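# Place red block flat and green block upright in dish

## Task

Put the red block in the pink dish lying flat, and put the green block in the same dish standing upright on one of its ends.

## Robot and tools

Robot: two arms, left_arm and right_arm. left_arm carries a five-finger left hand and right_arm a right hand; the left hand is the mirror image of the right. Their bases sit at about (-0.018, +0.250, 0) m for left_arm and (-0.044, -0.287, 0) m for right_arm, each turned very slightly about z. A post stands behind the arms. Cameras: cam_head_left, cam_head_right and cam_high, each 896x504.

Scene frame: origin at table-top height, halfway between the arms' nominal bases. +z is up, +x points out over the table, and left_arm is on the +y side. Camera image sides do not match the arm names.

Hand point: a point fixed to each palm, 0.05 m in front of it and 0.15 m from the wrist's mounting face along the fingers. Its +z runs along the straight fingers and +y points out of the palm. On the right hand +x runs across the palm away from the thumb; on the left hand +x runs toward the thumb. Straight fingers reach 0.06 to 0.07 m past the point, and their centre lines sit 0.06 m behind it along -y. A wrist bracket on the little-finger side can strike things.

Row layout: every row holds 28 numbers, each in [-1, 1], always covering both arms. In order: left dx, dy, dz, rx, ry, rz; left little, ring, middle, index, thumb_bend, thumb_turn, force_limit, speed; then the same 14 for the right arm.

Pose numbers (dx to rz) are offsets, not poses. They are measured from that arm's Hand target as it stood when the action or move began, along that Hand target's own axes. 1.0 equals 0.6 m for dx, dy, dz and 180 degrees for the rotation; rx, ry, rz form a single rotation vector. Every row of an action counts from that same starting point, not from the row before, so sending an offset again moves the arm further. All six at 0 asks nothing new of an arm.

Hand numbers are absolute motor targets. For the four fingers and thumb_bend, +1 is straight and -1 is curled. For thumb_turn, +1 puts the thumb beside the palm and -1 puts it opposite the fingers. force_limit runs from about 0 N at -1 to 10 N at +1 at the fingertip, and up to 15 N for the two thumb motors. speed rises from nearly zero at -1 to full at +0.48 and stays full above that; a full stroke takes 0.49 s. For a soft grip, close with speed at -0.94 or below. With the thumb turned in front, the hand can wrap objects 0.035 to 0.065 m thick, a handle down to 0.025 m, or pinch a light object up to 0.08 m between thumb tip and index pad. To leave a hand unchanged, resend the eight hand numbers of the last row actually run for it. If none has run yet, send its hand_measured values plus hand_force_limit and hand_speed. A motor only starts when its target changes by at least 0.002. To squeeze harder, raise force_limit and also send a target more closed than hand_measured. To loosen, send a target more open than hand_measured.

Tools:
execute_actions(actions, cameras): actions is a list of actions. Each action is a table of up to 15 rows, one per 1/30 s step, and lasts 0.5 s. If a table is shorter, its last row is held. cameras is a list of names, ["all"] or []. Images come back by default only when actions is empty.
move(target, speed, blend, blocking, cameras): drives each hand point in a straight line. target is one row, or a list of up to 15 rows, all counted from the same starting Hand targets. speed is in m/s, from 0.002 to 4.3, default 0.25; turning is capped at twice that value in rad/s. blend is in m and rounds corners in a list; the default 0 stops at each target. blocking=false returns after about 0.5 s while motion continues. Moves last at most 10 s, do not avoid obstacles, and can overshoot when fast.
wait(seconds, cameras): lets time pass, 0 to 3600 s, without sending new commands.
stop(cameras): brakes a running move.
zoom_image(camera, region): gives a closer view of part of the newest image. region is [x0, y0, x1, y1] in pixels, at most 504 by 504.
show_instructions(): shows the reference images.
finished_scene(scene): ends the scene for good; scene is 1.

Results: end_effector_position (m) and end_effector_quat_wxyz in the scene frame. Hand target is the last commanded pose after clipping, and the next offsets start from it. Also reported: joint positions, joint velocities (left out when within noise) and joint torques. hand_measured, hand_stopped_by (moving, target, force, stalled, fault) and hand_load_n list six values in motor order; if hand_load_n drops near 0, the grip is lost. A move adds a "move:" line giving done, off_target, moving, held or fault, with limits=paced or limits=held. MOTOR HOT warns of overheating; OVER-TEMPERATURE FAULT means that arm has gone limp for 30 to 60 s or longer.

Behaviour: arms are loose and often rest 1 to 5 cm off the commanded pose, usually low, which by itself does not mean contact. Each step clips the commanded orientation to within 40 degrees of the measured one. To end a push against something, command a target back past the hand point. Joint ranges (rad): waist ±2.880, shoulder 0 to 3.142, elbow 0 to 3.019, wrist pitch -1.693 to 1.571, wrist yaw ±1.571, wrist roll ±2.094.

Avoid: dropping or releasing blocks while they move, slamming or hard pushing, letting the two hands or arms press on each other, hitting the post or table, anything leaving the table, overloading fingers, and holding loads or stretched poses long enough to overheat motors. The final state must hold without the robot. Loose objects may get an occasional brief nudge.

Each tool is called as name([rows], argument=value, ...), one row to a line, values as JSON.

Reference images:

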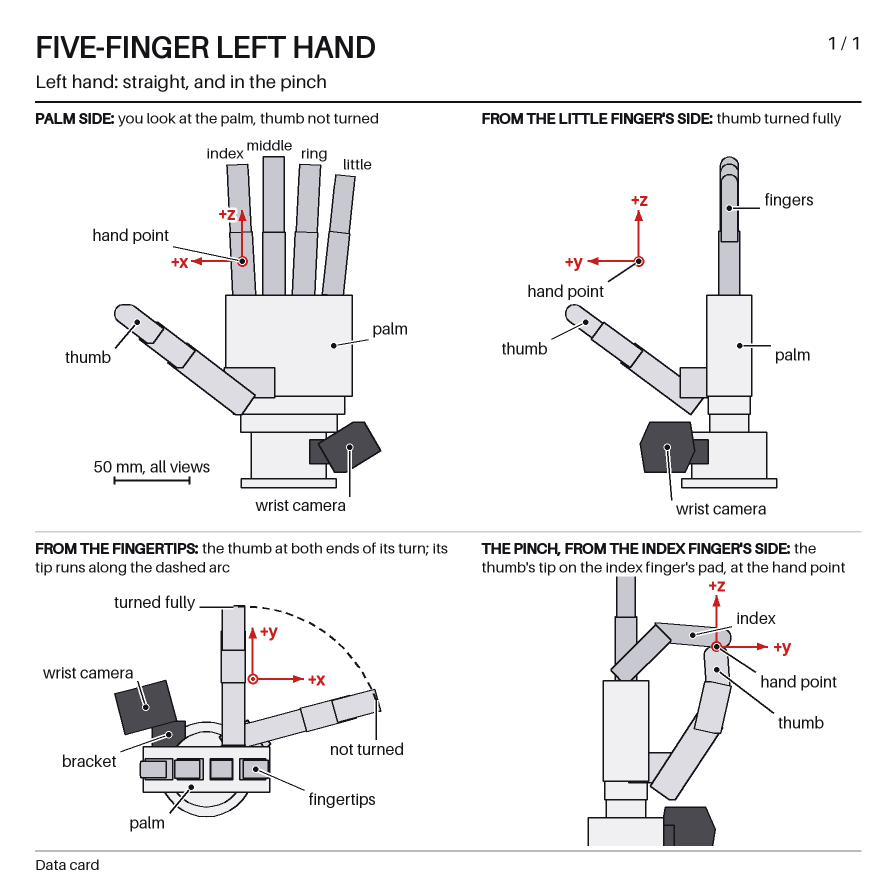

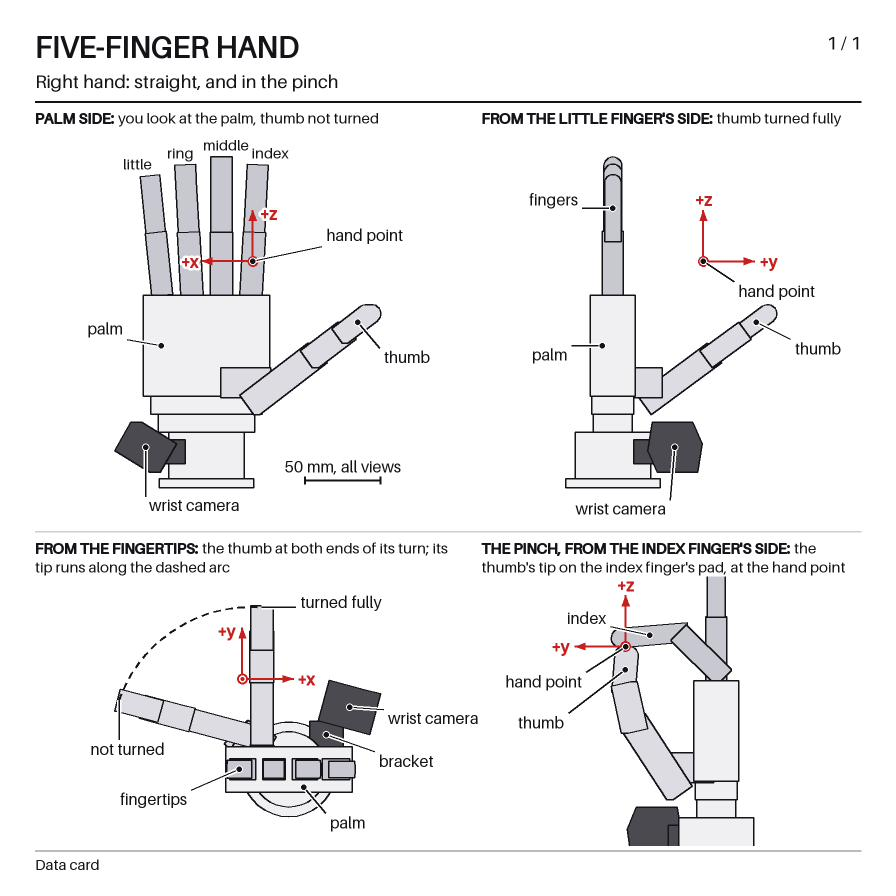

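## Session

execute_actions(actions=[])

Scene clock: 0.00 s.
left_arm: end_effector_position=(+0.6680, +0.3880, +0.3245) hand_measured=(+1.000, +1.000, +1.000, +1.000, +1.000, +1.000) hand_load_n=(+0.0, +0.0, +0.0, +0.0, +0.0, +0.0) hand_stopped_by=(target, target, target, target, target, target) hand_force_limit=0.00 hand_speed=-0.80 end_effector_quat_wxyz=(+0.413, +0.191, +0.886, -0.091) | right_arm: end_effector_position=(+0.3687, -0.5427, +0.1820) hand_measured=(+1.000, +1.000, +1.000, +1.000, +1.000, +1.000) hand_load_n=(+0.0, +0.0, +0.0, +0.0, +0.0, +0.0) hand_stopped_by=(target, target, target, target, target, target) hand_force_limit=0.00 hand_speed=-0.80 end_effector_quat_wxyz=(-0.094, +0.028, +0.876, -0.472)
Joint positions: left_arm=[0.287 1.678 1.749 -0.893 0.5 2.042] | right_arm=[-0.327 1.503 1.243 -1.218 1.001 1.297]
Joint velocities: within noise
Joint torques (N m): no reading
Heat: left arm: hottest shoulder 27 °C; right arm: hottest shoulder 29 °C.
Hand target: left_arm +0.6733, +0.3916, +0.3433; +0.429, +0.195, +0.878, -0.083 | right_arm +0.3781, -0.5439, +0.1927; -0.080, +0.035, +0.875, -0.476

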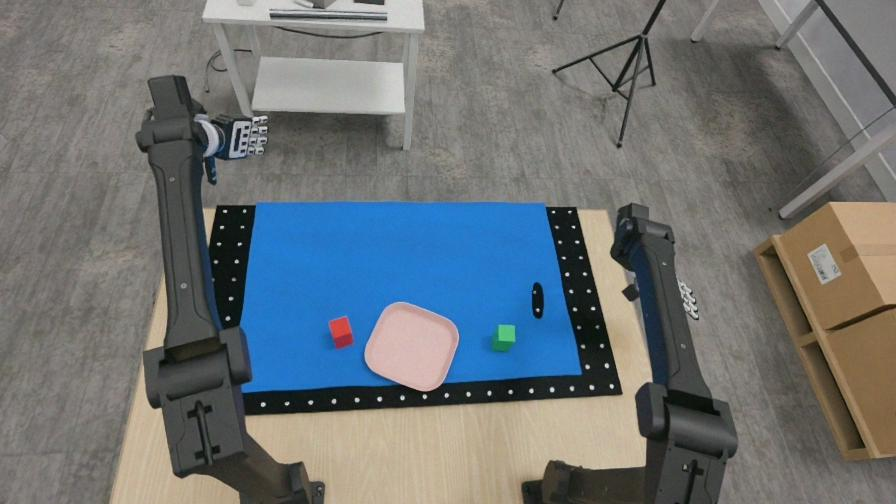

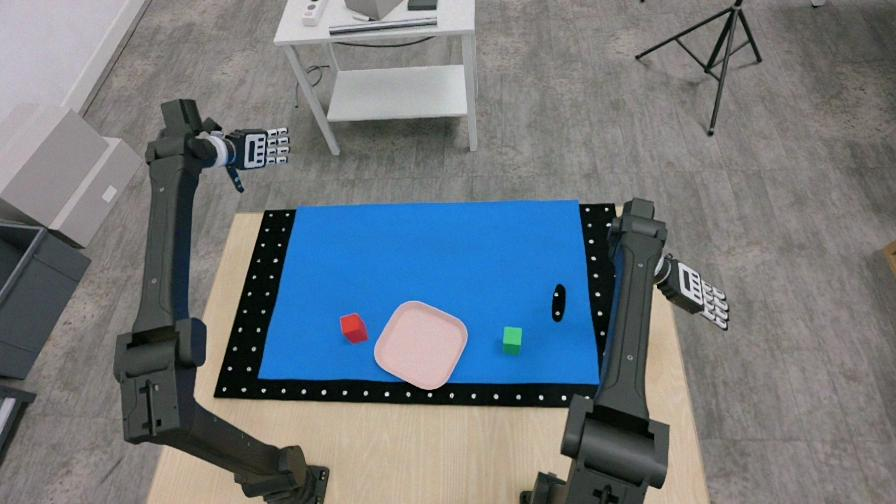

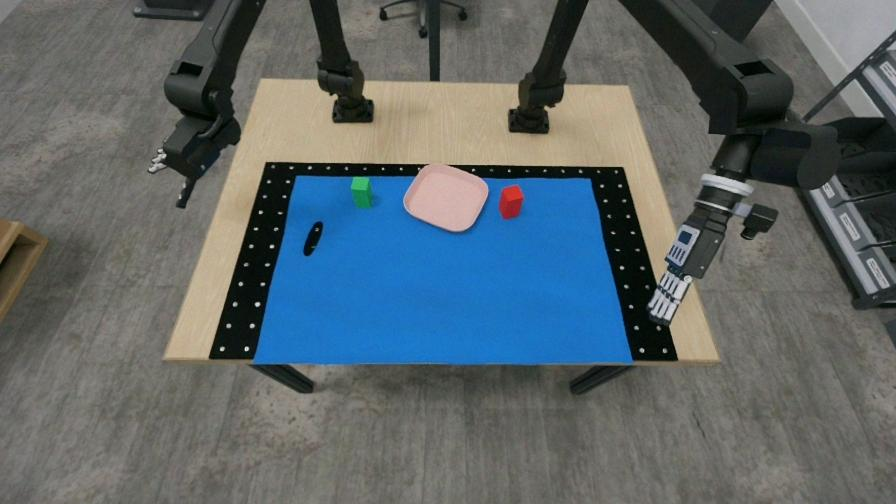

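zoom_image(camera="cam_high", region=[300, 140, 560, 280])

zoom_image(camera="cam_head_left", region=[300, 270, 560, 410])

zoom_image(camera="cam_head_right", region=[310, 270, 570, 410])

Scaled by 1.938.

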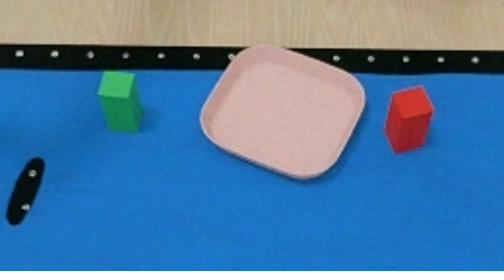

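Scaled by 1.938.

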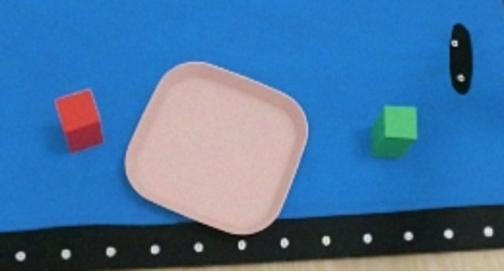

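Scaled by 1.938.

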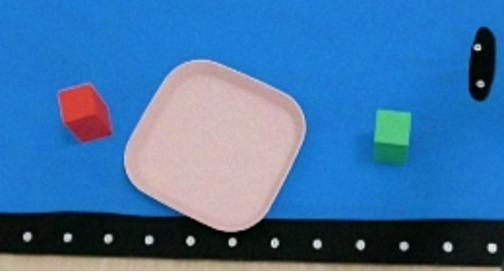

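zoom_image(camera="cam_high", region=[480, 170, 540, 230])

zoom_image(camera="cam_high", region=[330, 165, 390, 225])

zoom_image(camera="cam_high", region=[390, 150, 500, 240])

Scaled by 8.400.

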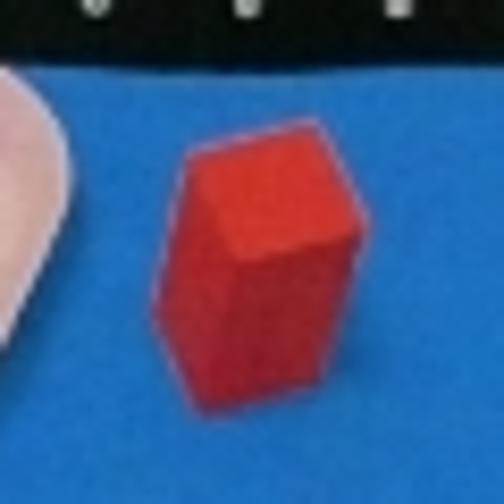

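Scaled by 8.400.

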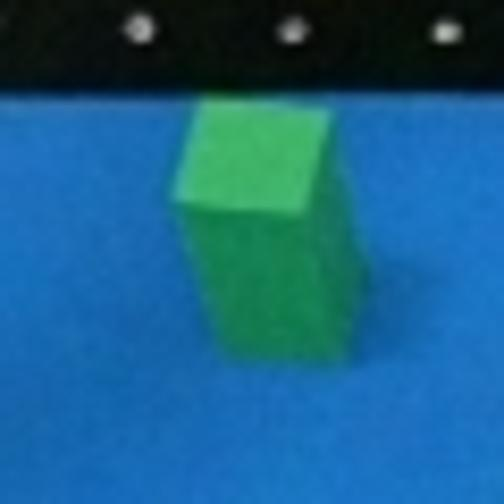

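Scaled by 4.582.

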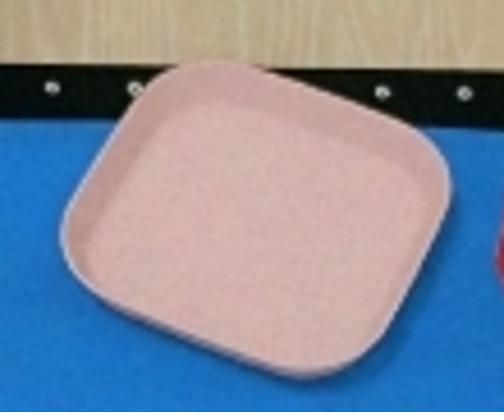

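move(target=[0.358,-0.590,-0.2245,0.002,-0.1775,-0.7566,1,1,1,1,1,-1,0,0.2,0.246,0.221,-0.476,0.0388,-0.4597,-0.2485,1,1,1,1,1,-1,0,0.2], speed=0.2, cameras=["all"])

Scene clock: 471.40 s.
left_arm: end_effector_position=(+0.3126, +0.1712, +0.2490) hand_measured=(+1.000, +1.000, +1.000, +1.000, +1.000, -1.000) hand_load_n=(+0.0, +0.0, +0.0, +0.0, -0.5, +0.0) hand_stopped_by=(target, target, target, target, target, target) hand_force_limit=0.00 hand_speed=0.20 end_effector_quat_wxyz=(-0.263, +0.750, -0.391, +0.465) | right_arm: end_effector_position=(+0.2797, -0.2171, +0.2478) hand_measured=(+1.000, +1.000, +1.000, +1.000, +1.000, -1.000) hand_load_n=(+0.0, -0.5, +0.0, +0.0, +0.0, +0.0) hand_stopped_by=(target, target, target, target, target, target) hand_force_limit=0.00 hand_speed=0.20 end_effector_quat_wxyz=(+0.332, -0.587, +0.646, -0.358)
Joint positions: left_arm=[-0.107 0.5 0.561 -0.511 -0.162 -0.654] | right_arm=[0.224 0.613 0.711 -0.675 0.295 0.198]
Joint torques (N m): left_arm=[-1.03 0.56 10.21 1.59 -0.31 -0.22] | right_arm=[2.32 0.03 9.44 3 -0.04 -0.31]
Heat: left arm: hottest elbow 40 °C; right arm: hottest elbow 37 °C.
Hand target: left_arm +0.3103, +0.1697, +0.2505; -0.259, +0.753, -0.387, +0.464 | right_arm +0.2803, -0.2150, +0.2496; +0.341, -0.591, +0.633, -0.366
Off the commanded pose: left_arm 0.003 m, 1 deg | right_arm 0.003 m, 2 deg.
move: done

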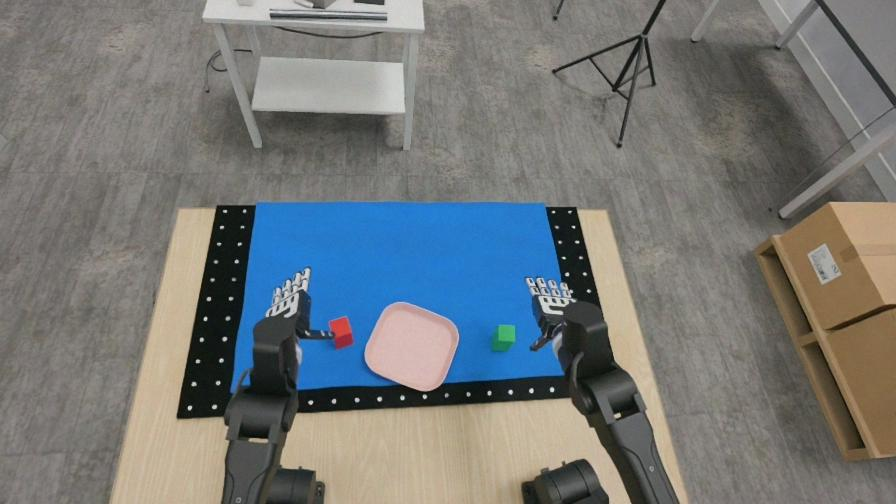

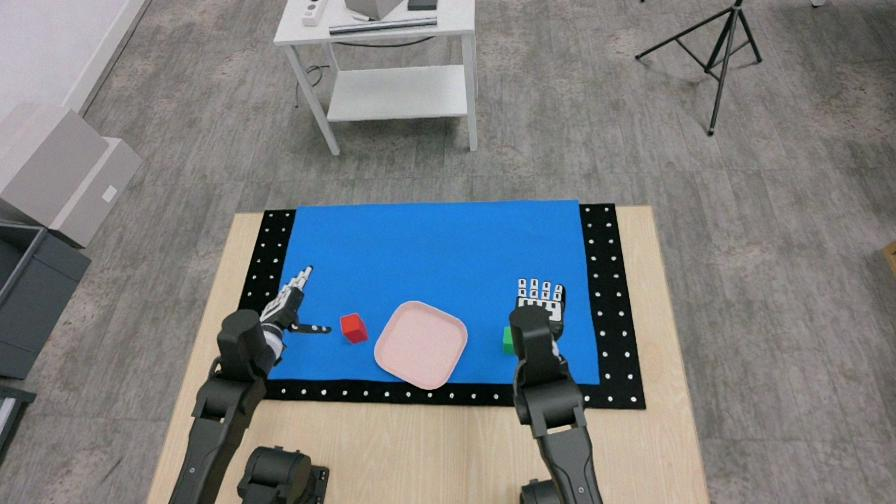

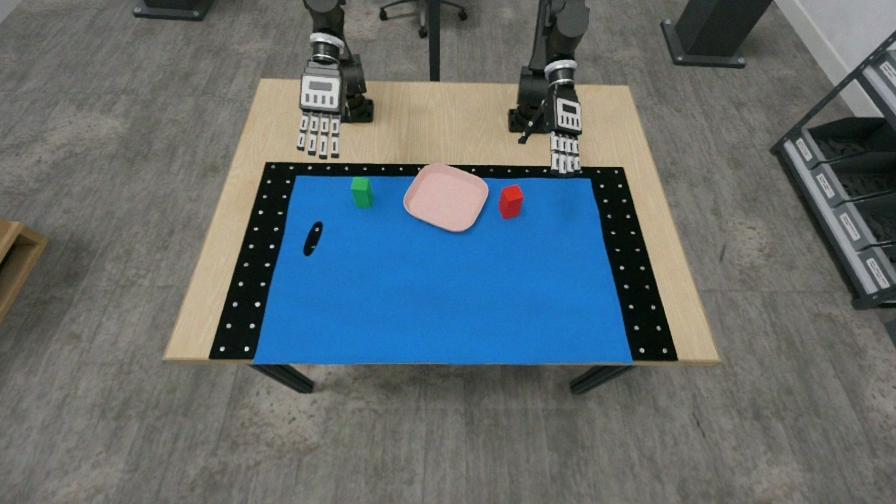

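move(target=[-0.06,0.1305,0.0917,0,0,0,1,1,1,1,1,-1,0,0.2,-0.0223,0.148,0.1088,0,0,0,1,1,1,1,1,-1,0,0.2], speed=0.12, cameras=["all"])

Scene clock: 534.93 s.
left_arm: end_effector_position=(+0.3173, +0.1622, +0.1408) hand_measured=(+1.000, +1.000, +1.000, +1.000, +1.000, -1.000) hand_load_n=(+0.0, +0.0, +0.0, +0.0, +0.0, +0.0) hand_stopped_by=(target, target, target, target, target, target) hand_force_limit=0.00 hand_speed=0.20 end_effector_quat_wxyz=(-0.259, +0.759, -0.394, +0.449) | right_arm: end_effector_position=(+0.2919, -0.2079, +0.1430) hand_measured=(+1.000, +1.000, +1.000, +1.000, +1.000, -1.000) hand_load_n=(+0.0, +0.0, +0.0, +0.0, +0.0, +0.0) hand_stopped_by=(target, target, target, target, target, target) hand_force_limit=0.00 hand_speed=0.20 end_effector_quat_wxyz=(+0.336, -0.589, +0.639, -0.364)
Joint positions: left_arm=[-0.159 0.601 0.323 -0.215 -0.214 -0.682] | right_arm=[0.255 0.685 0.45 -0.33 0.319 0.198]
Joint torques (N m): left_arm=[-1.44 1.49 9.72 3.73 -0.33 -0.24] | right_arm=[2.32 1.03 9.35 3.02 0.33 -0.07]
Heat: left arm: hottest elbow 39 °C; right arm: hottest elbow 37 °C.
Hand target: left_arm +0.3233, +0.1568, +0.1499; -0.259, +0.753, -0.387, +0.464 | right_arm +0.2933, -0.2027, +0.1400; -0.341, +0.591, -0.633, +0.366
Off the commanded pose: left_arm 0.012 m, 2 deg | right_arm 0.006 m, 1 deg.
move: off_target (left_arm)

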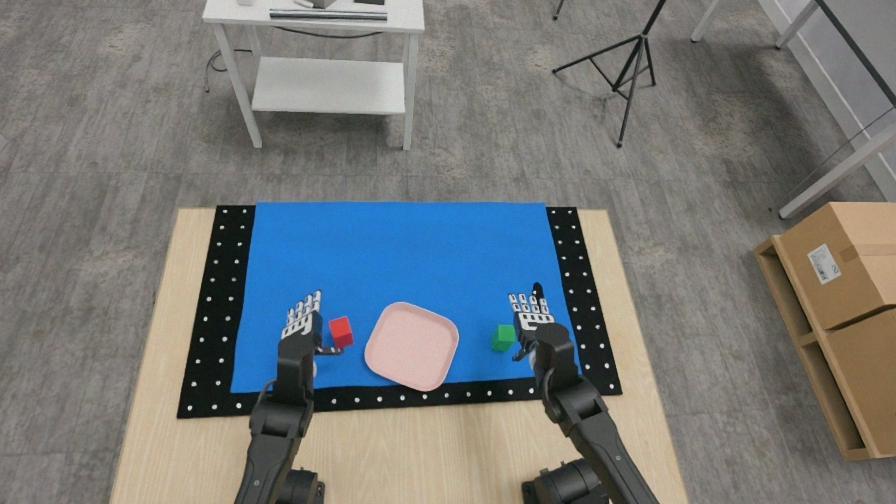

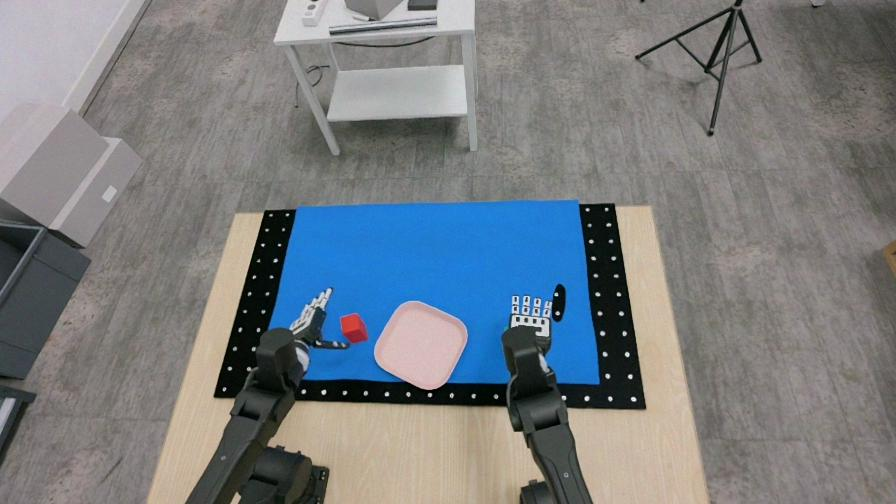

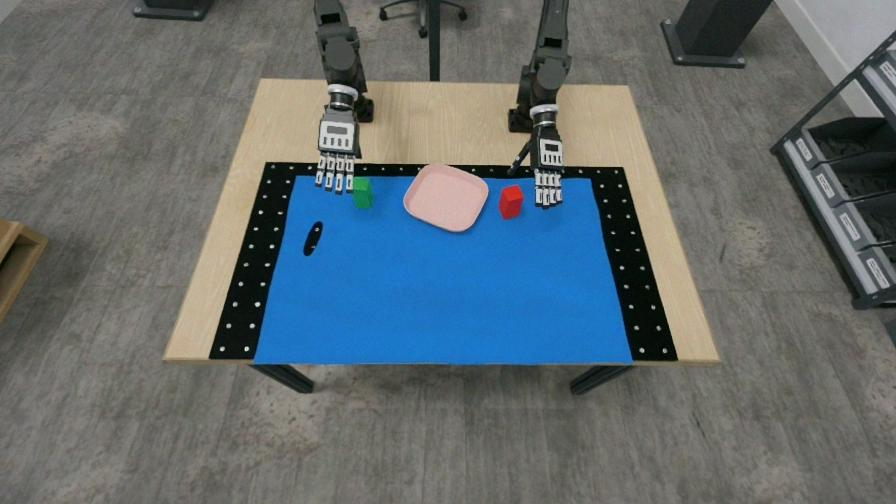

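move(target=[-0.05,0.085,0.057,0,0,0,1,1,1,1,1,-1,0,0.2,0,0.1,0.0577,0,0,0,1,1,1,1,1,-1,0,0.2], speed=0.08, cameras=["all"])

zoom_image(camera="cam_high", region=[300, 150, 600, 260])

zoom_image(camera="cam_head_right", region=[260, 260, 580, 440])

zoom_image(camera="cam_head_left", region=[260, 260, 580, 440])

Scene clock: 569.97 s.
left_arm: end_effector_position=(+0.3231, +0.1589, +0.0740) hand_measured=(+1.000, +1.000, +1.000, +1.000, +1.000, -1.000) hand_load_n=(+0.0, +0.0, +0.0, +0.0, +0.0, +0.0) hand_stopped_by=(target, target, target, target, target, target) hand_force_limit=0.00 hand_speed=0.20 end_effector_quat_wxyz=(-0.259, +0.758, -0.394, +0.449) | right_arm: end_effector_position=(+0.2931, -0.2075, +0.0733) hand_measured=(+1.000, +1.000, +1.000, +1.000, +1.000, -1.000) hand_load_n=(+0.0, +0.0, +0.0, +0.0, +0.0, +0.0) hand_stopped_by=(target, target, target, target, target, target) hand_force_limit=0.00 hand_speed=0.20 end_effector_quat_wxyz=(+0.336, -0.589, +0.639, -0.364)
Joint positions: left_arm=[-0.17 0.817 0.189 0.135 -0.224 -0.687] | right_arm=[0.255 0.819 0.3 -0.046 0.319 0.198]
Joint torques (N m): left_arm=[-1.38 0.21 8.13 3.7 -0.32 -0.24] | right_arm=[2.26 0.56 8.32 3.02 0.31 -0.08]
Heat: left arm: hottest elbow 36 °C; right arm: hottest elbow 38 °C.
Hand target: left_arm +0.3286, +0.1537, +0.0818; -0.259, +0.753, -0.387, +0.464 | right_arm +0.2933, -0.2028, +0.0708; -0.341, +0.591, -0.633, +0.366
Off the commanded pose: left_arm 0.011 m, 2 deg | right_arm 0.005 m, 1 deg.
move: off_target (left_arm)

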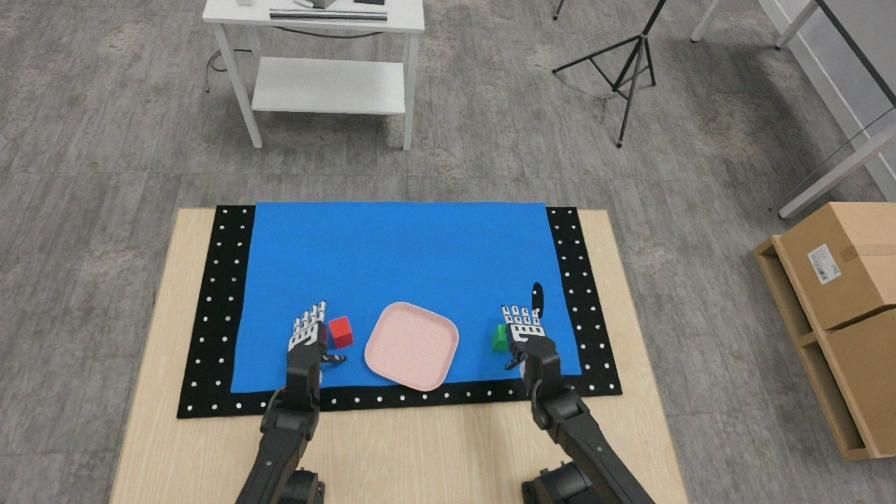

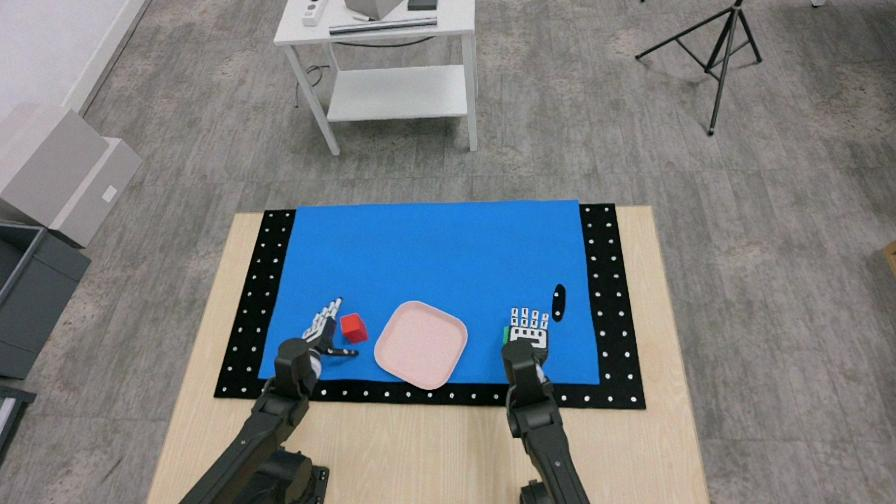

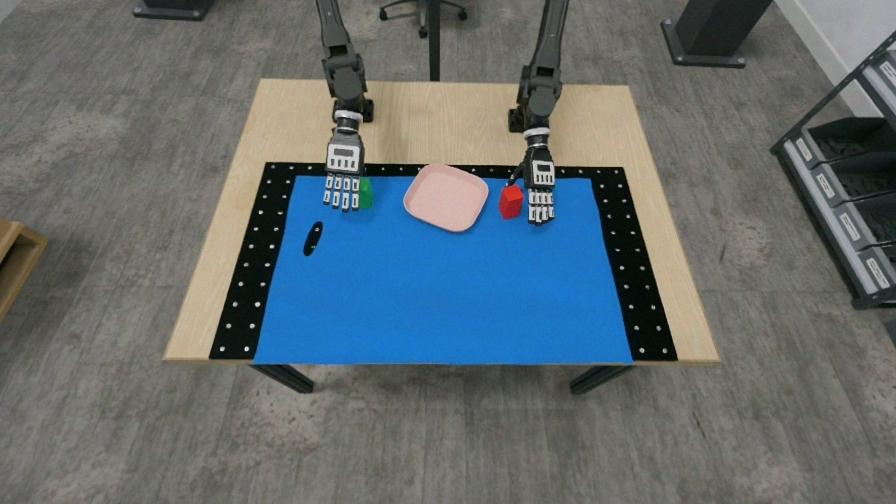

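Scaled by 1.680.

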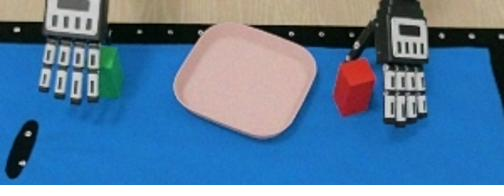

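Scaled by 1.575.

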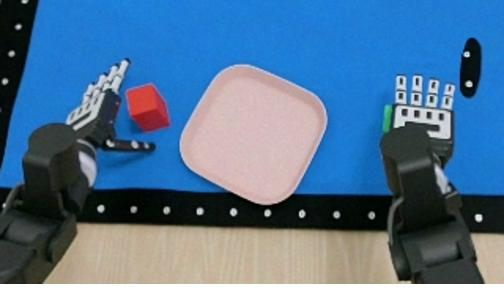

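Scaled by 1.575.

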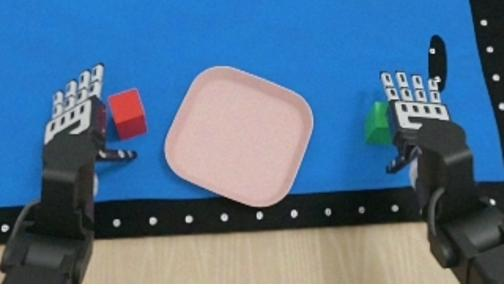

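move(target=[-0.014,0.0242,0.0152,0,0,0,1,1,1,1,1,-1,0,0.2,-0.0067,0.0367,0.0207,0,0,0,1,1,1,1,1,-1,0,0.2], speed=0.05, cameras=["cam_high","cam_head_left","cam_head_right"])

zoom_image(camera="cam_high", region=[300, 170, 400, 240])

zoom_image(camera="cam_high", region=[480, 160, 580, 240])

Scene clock: 591.13 s.
left_arm: end_effector_position=(+0.3266, +0.1583, +0.0584) hand_measured=(+1.000, +1.000, +1.000, +1.000, +1.000, -1.000) hand_load_n=(+0.0, +0.0, +0.0, +0.0, +0.5, -0.5) hand_stopped_by=(target, target, target, target, target, target) hand_force_limit=0.00 hand_speed=0.20 end_effector_quat_wxyz=(-0.261, +0.757, -0.392, +0.452) | right_arm: end_effector_position=(+0.3005, -0.2035, +0.0583) hand_measured=(+1.000, +1.000, +1.000, +1.000, +1.000, -1.000) hand_load_n=(+0.0, +0.0, +0.0, +0.0, +0.0, +0.0) hand_stopped_by=(target, target, target, target, target, target) hand_force_limit=0.00 hand_speed=0.20 end_effector_quat_wxyz=(+0.345, -0.584, +0.634, -0.373)
Joint positions: left_arm=[-0.173 0.914 0.163 0.265 -0.23 -0.69] | right_arm=[0.27 0.9 0.267 0.093 0.338 0.198]
Joint torques (N m): left_arm=[-1.38 0.56 7.17 3.73 -0.29 -0.23] | right_arm=[2.49 0.67 6.89 2.56 0.2 0.02]
Heat: left arm: hottest elbow 36 °C; right arm: hottest elbow 36 °C.
Hand target: left_arm +0.3296, +0.1526, +0.0628; -0.259, +0.753, -0.387, +0.464 | right_arm +0.2933, -0.1988, +0.0455; -0.341, +0.591, -0.633, +0.366
Off the commanded pose: left_arm 0.008 m, 2 deg | right_arm 0.015 m, 1 deg.
move: off_target (right_arm)

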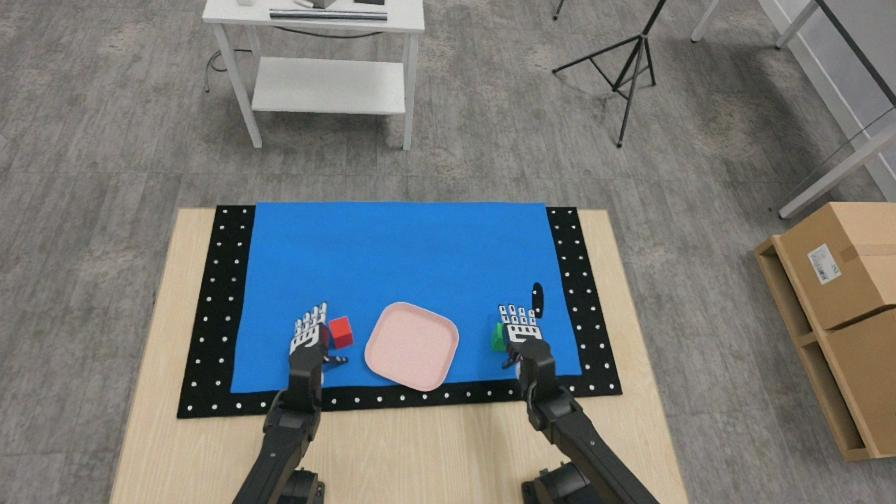

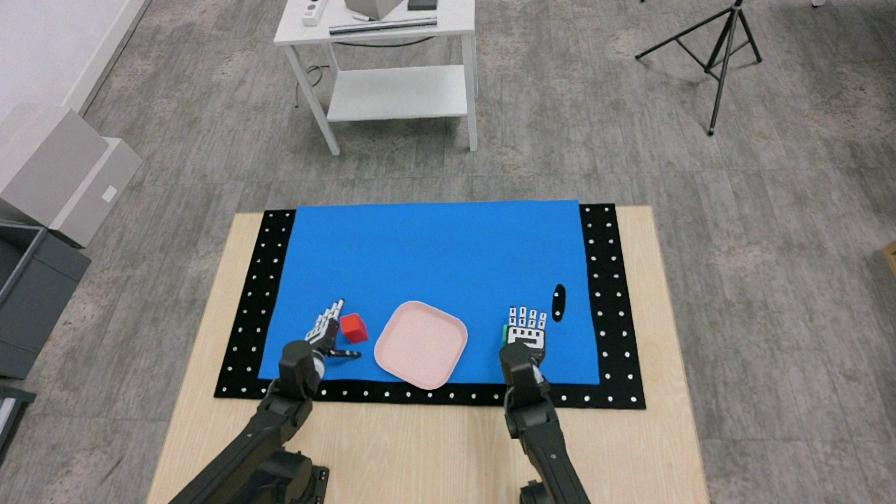

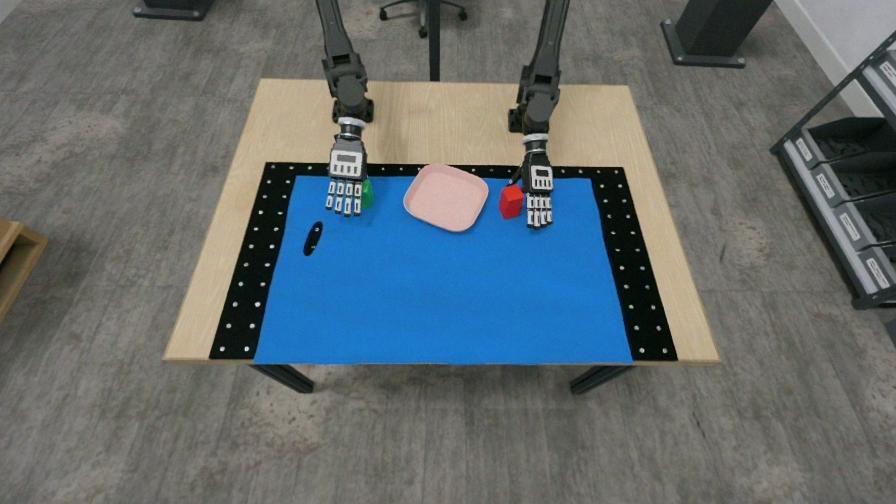

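Scaled by 5.040.

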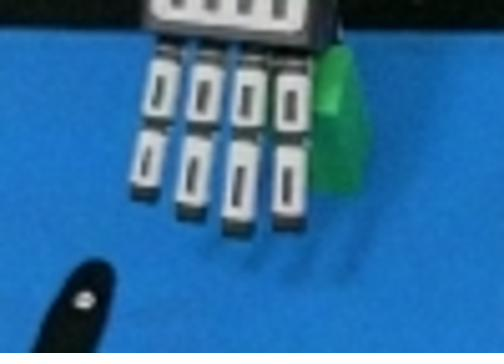

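Scaled by 5.040.

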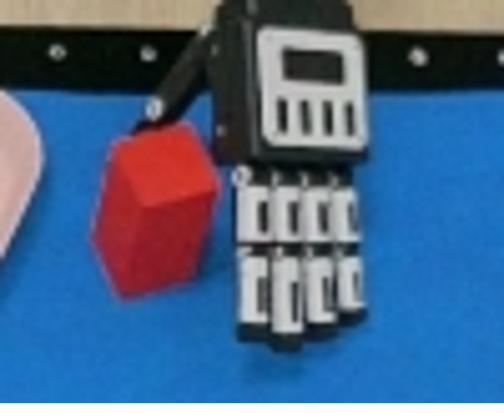

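move(target=[0,0,0,0,0,0,1,1,0.5,0.5,0.8,-1,0,0.2,0.001,0.0067,-0.0115,0,0,0,1,1,0.5,0.5,0.8,-1,0,0.2], speed=0.05, cameras=["cam_high","cam_head_left","cam_head_right"])

zoom_image(camera="cam_high", region=[300, 170, 400, 240])

zoom_image(camera="cam_high", region=[480, 160, 580, 240])

zoom_image(camera="cam_head_left", region=[470, 290, 570, 390])

zoom_image(camera="cam_head_right", region=[290, 280, 390, 380])

Scene clock: 611.47 s.
left_arm: end_effector_position=(+0.3254, +0.1578, +0.0567) hand_measured=(+1.000, +1.000, +0.500, +0.500, +0.800, -1.000) hand_load_n=(+0.0, +0.0, +0.0, +0.0, +0.0, +0.0) hand_stopped_by=(target, target, target, target, target, target) hand_force_limit=0.00 hand_speed=0.20 end_effector_quat_wxyz=(-0.259, +0.760, -0.390, +0.452) | right_arm: end_effector_position=(+0.2943, -0.2019, +0.0528) hand_measured=(+1.000, +1.000, +0.500, +0.500, +0.800, -1.000) hand_load_n=(+0.0, +0.0, +0.0, +0.0, +0.0, +0.0) hand_stopped_by=(target, target, target, target, target, target) hand_force_limit=0.00 hand_speed=0.20 end_effector_quat_wxyz=(+0.343, -0.587, +0.632, -0.371)
Joint positions: left_arm=[-0.174 0.915 0.16 0.265 -0.23 -0.697] | right_arm=[0.284 0.894 0.251 0.098 0.346 0.2]
Joint torques (N m): left_arm=[-1.32 0.15 7.35 3.73 -0.28 -0.21] | right_arm=[2.37 -0.85 6.94 1.69 0.29 0.08]
Heat: left arm: hottest elbow 36 °C; right arm: hottest elbow 35 °C.
Hand target: left_arm +0.3296, +0.1526, +0.0628; -0.259, +0.753, -0.387, +0.464 | right_arm +0.2853, -0.1988, +0.0455; -0.341, +0.591, -0.633, +0.366
Off the commanded pose: left_arm 0.009 m, 2 deg | right_arm 0.012 m, 1 deg.
move: off_target (right_arm)

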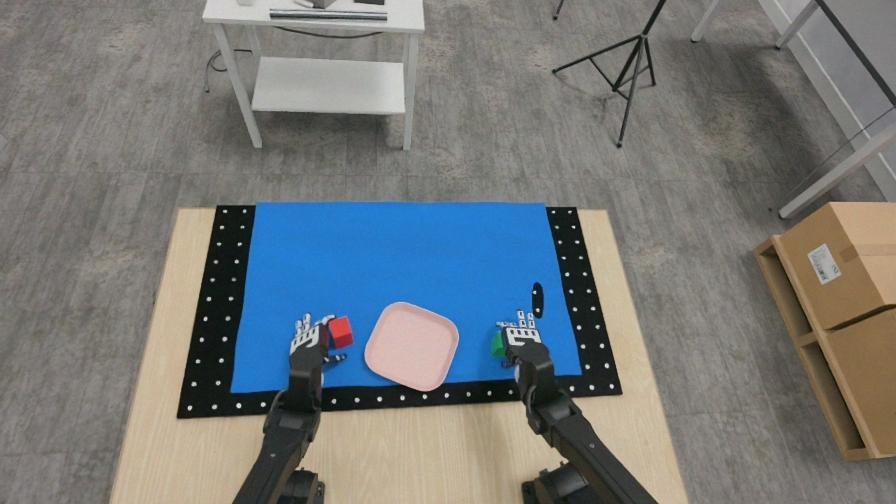

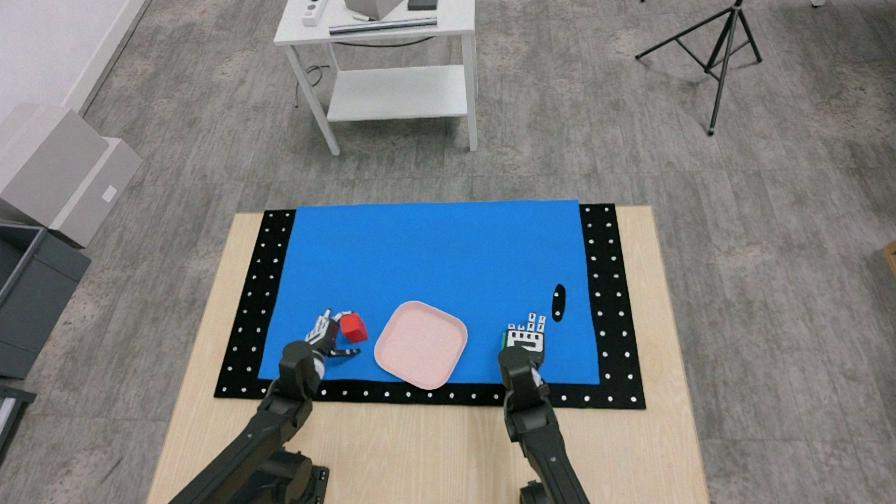

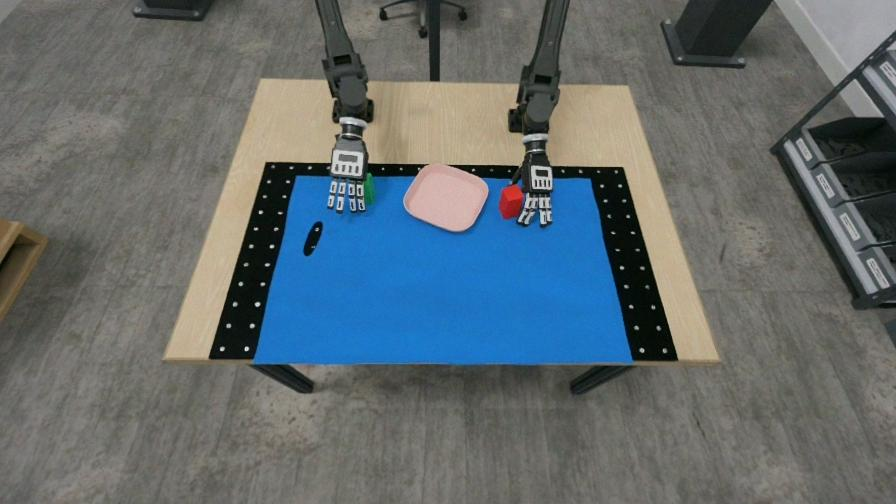

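Scaled by 5.040.

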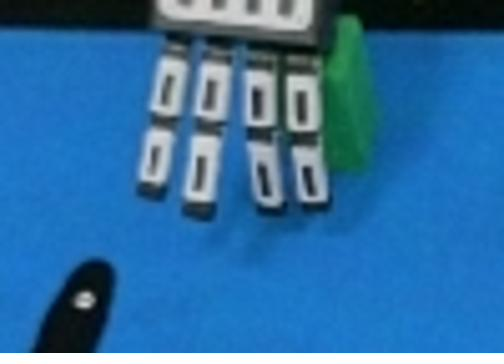

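Scaled by 5.040.

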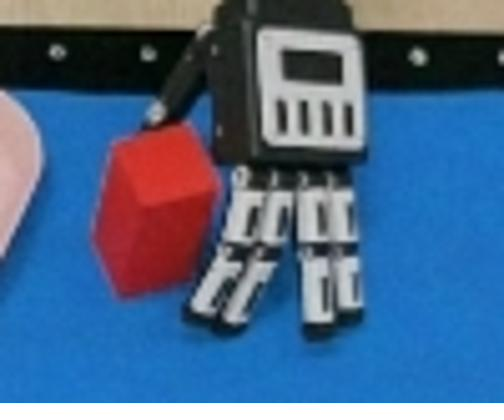

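Scaled by 5.040.

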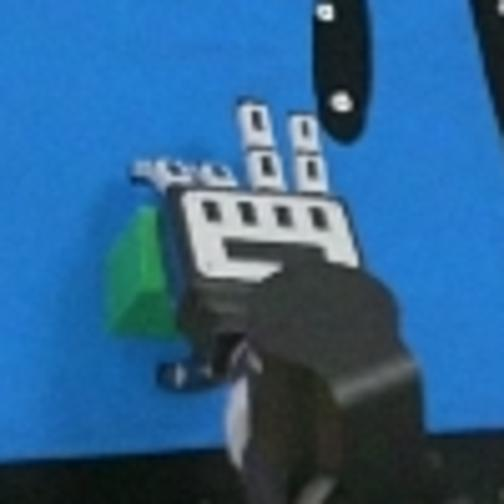

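Scaled by 5.040.

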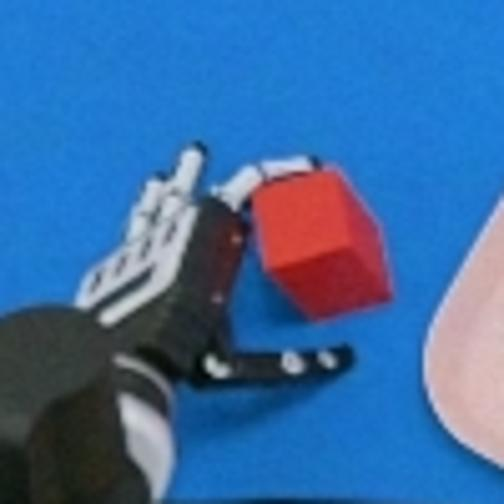

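move(target=[0,0,0,0,0,0,1,1,0.5,0.5,0.8,-1,0,0.2,0,-0.0866,-0.05,0,0,0,1,1,0.5,0.5,0.8,-1,0,0.2], speed=0.06, cameras=["cam_high","cam_head_left","cam_head_right"])

zoom_image(camera="cam_high", region=[300, 170, 400, 240])

zoom_image(camera="cam_head_left", region=[470, 290, 570, 390])

Scene clock: 663.10 s.
left_arm: end_effector_position=(+0.3254, +0.1578, +0.0567) hand_measured=(+1.000, +1.000, +0.500, +0.500, +0.800, -1.000) hand_load_n=(+0.0, +0.0, +0.0, +0.0, +0.0, +0.0) hand_stopped_by=(target, target, target, target, target, target) hand_force_limit=0.00 hand_speed=0.20 end_effector_quat_wxyz=(-0.259, +0.760, -0.390, +0.452) | right_arm: end_effector_position=(+0.2680, -0.2102, +0.0704) hand_measured=(+1.000, +1.000, +0.500, +0.500, +0.800, -1.000) hand_load_n=(+0.0, +0.5, +0.0, +0.0, +0.0, +0.5) hand_stopped_by=(target, target, target, target, target, target) hand_force_limit=0.00 hand_speed=0.20 end_effector_quat_wxyz=(+0.314, -0.605, +0.639, -0.358)
Joint positions: left_arm=[-0.174 0.915 0.16 0.265 -0.23 -0.697] | right_arm=[0.285 0.727 0.29 -0.184 0.346 0.2]
Joint torques (N m): left_arm=[-1.26 0.15 7.39 3.67 -0.28 -0.22] | right_arm=[2.26 -0.15 14.27 1.29 0.28 0.08]
Heat: left arm: hottest elbow 34 °C; right arm: hottest elbow 35 °C.
Hand target: left_arm +0.3296, +0.1526, +0.0628; -0.259, +0.753, -0.387, +0.464 | right_arm +0.2853, -0.1987, +0.1055; -0.341, +0.591, -0.633, +0.366
Off the commanded pose: left_arm 0.009 m, 2 deg | right_arm 0.041 m, 4 deg.
move: off_target (right_arm)

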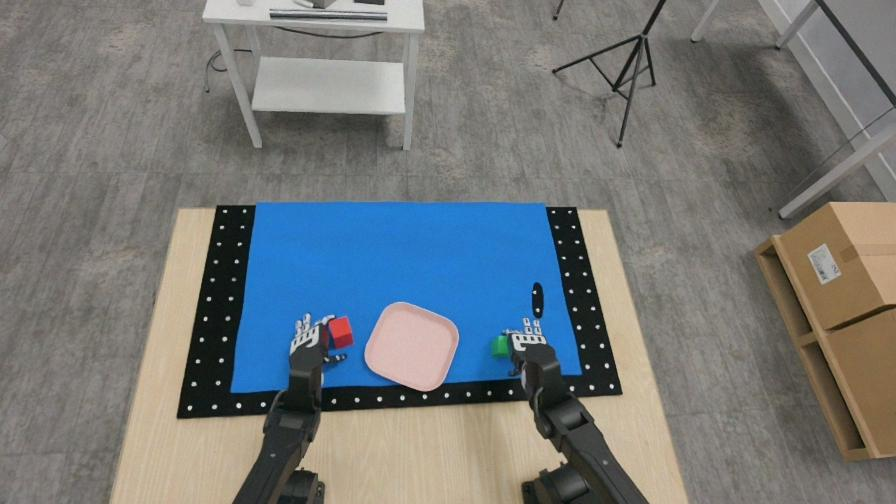

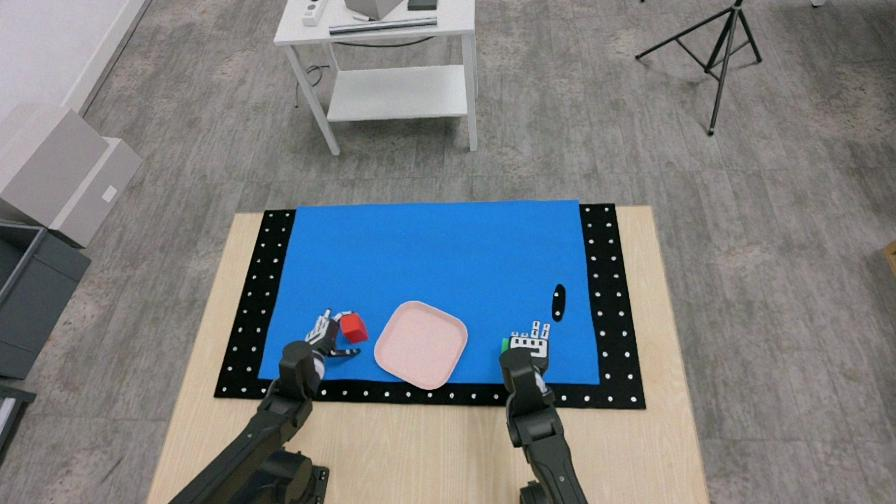

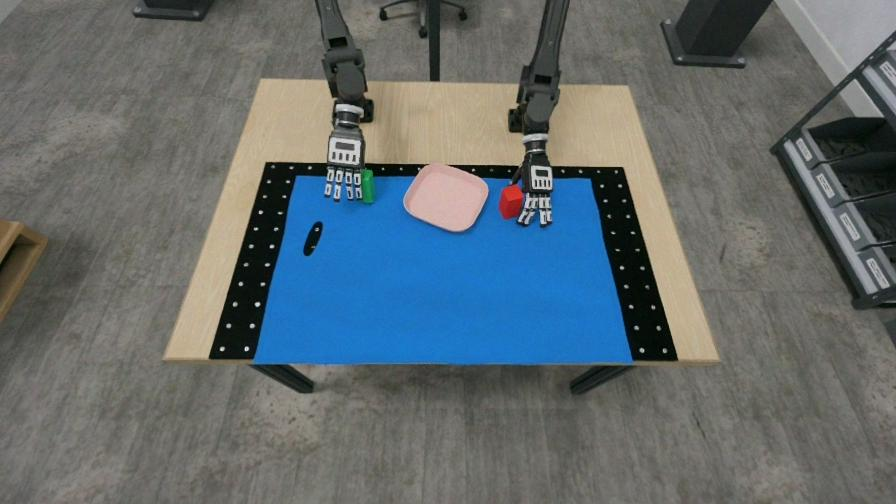

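Scaled by 5.040.

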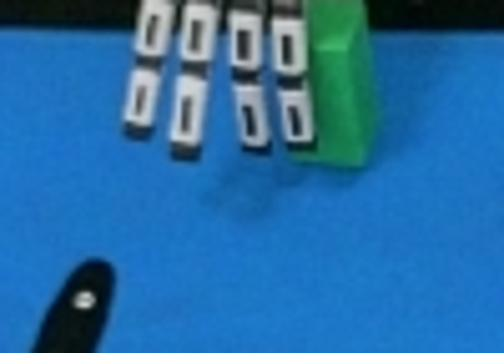

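Scaled by 5.040.

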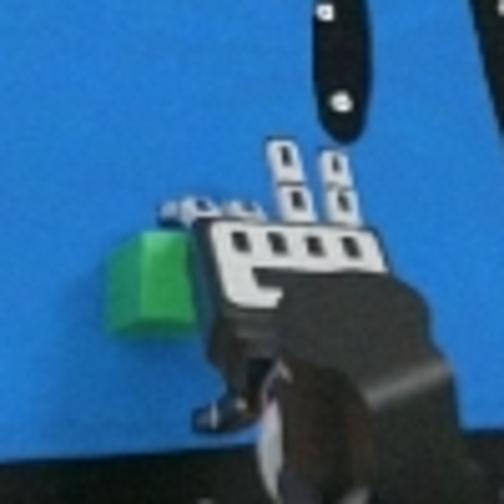

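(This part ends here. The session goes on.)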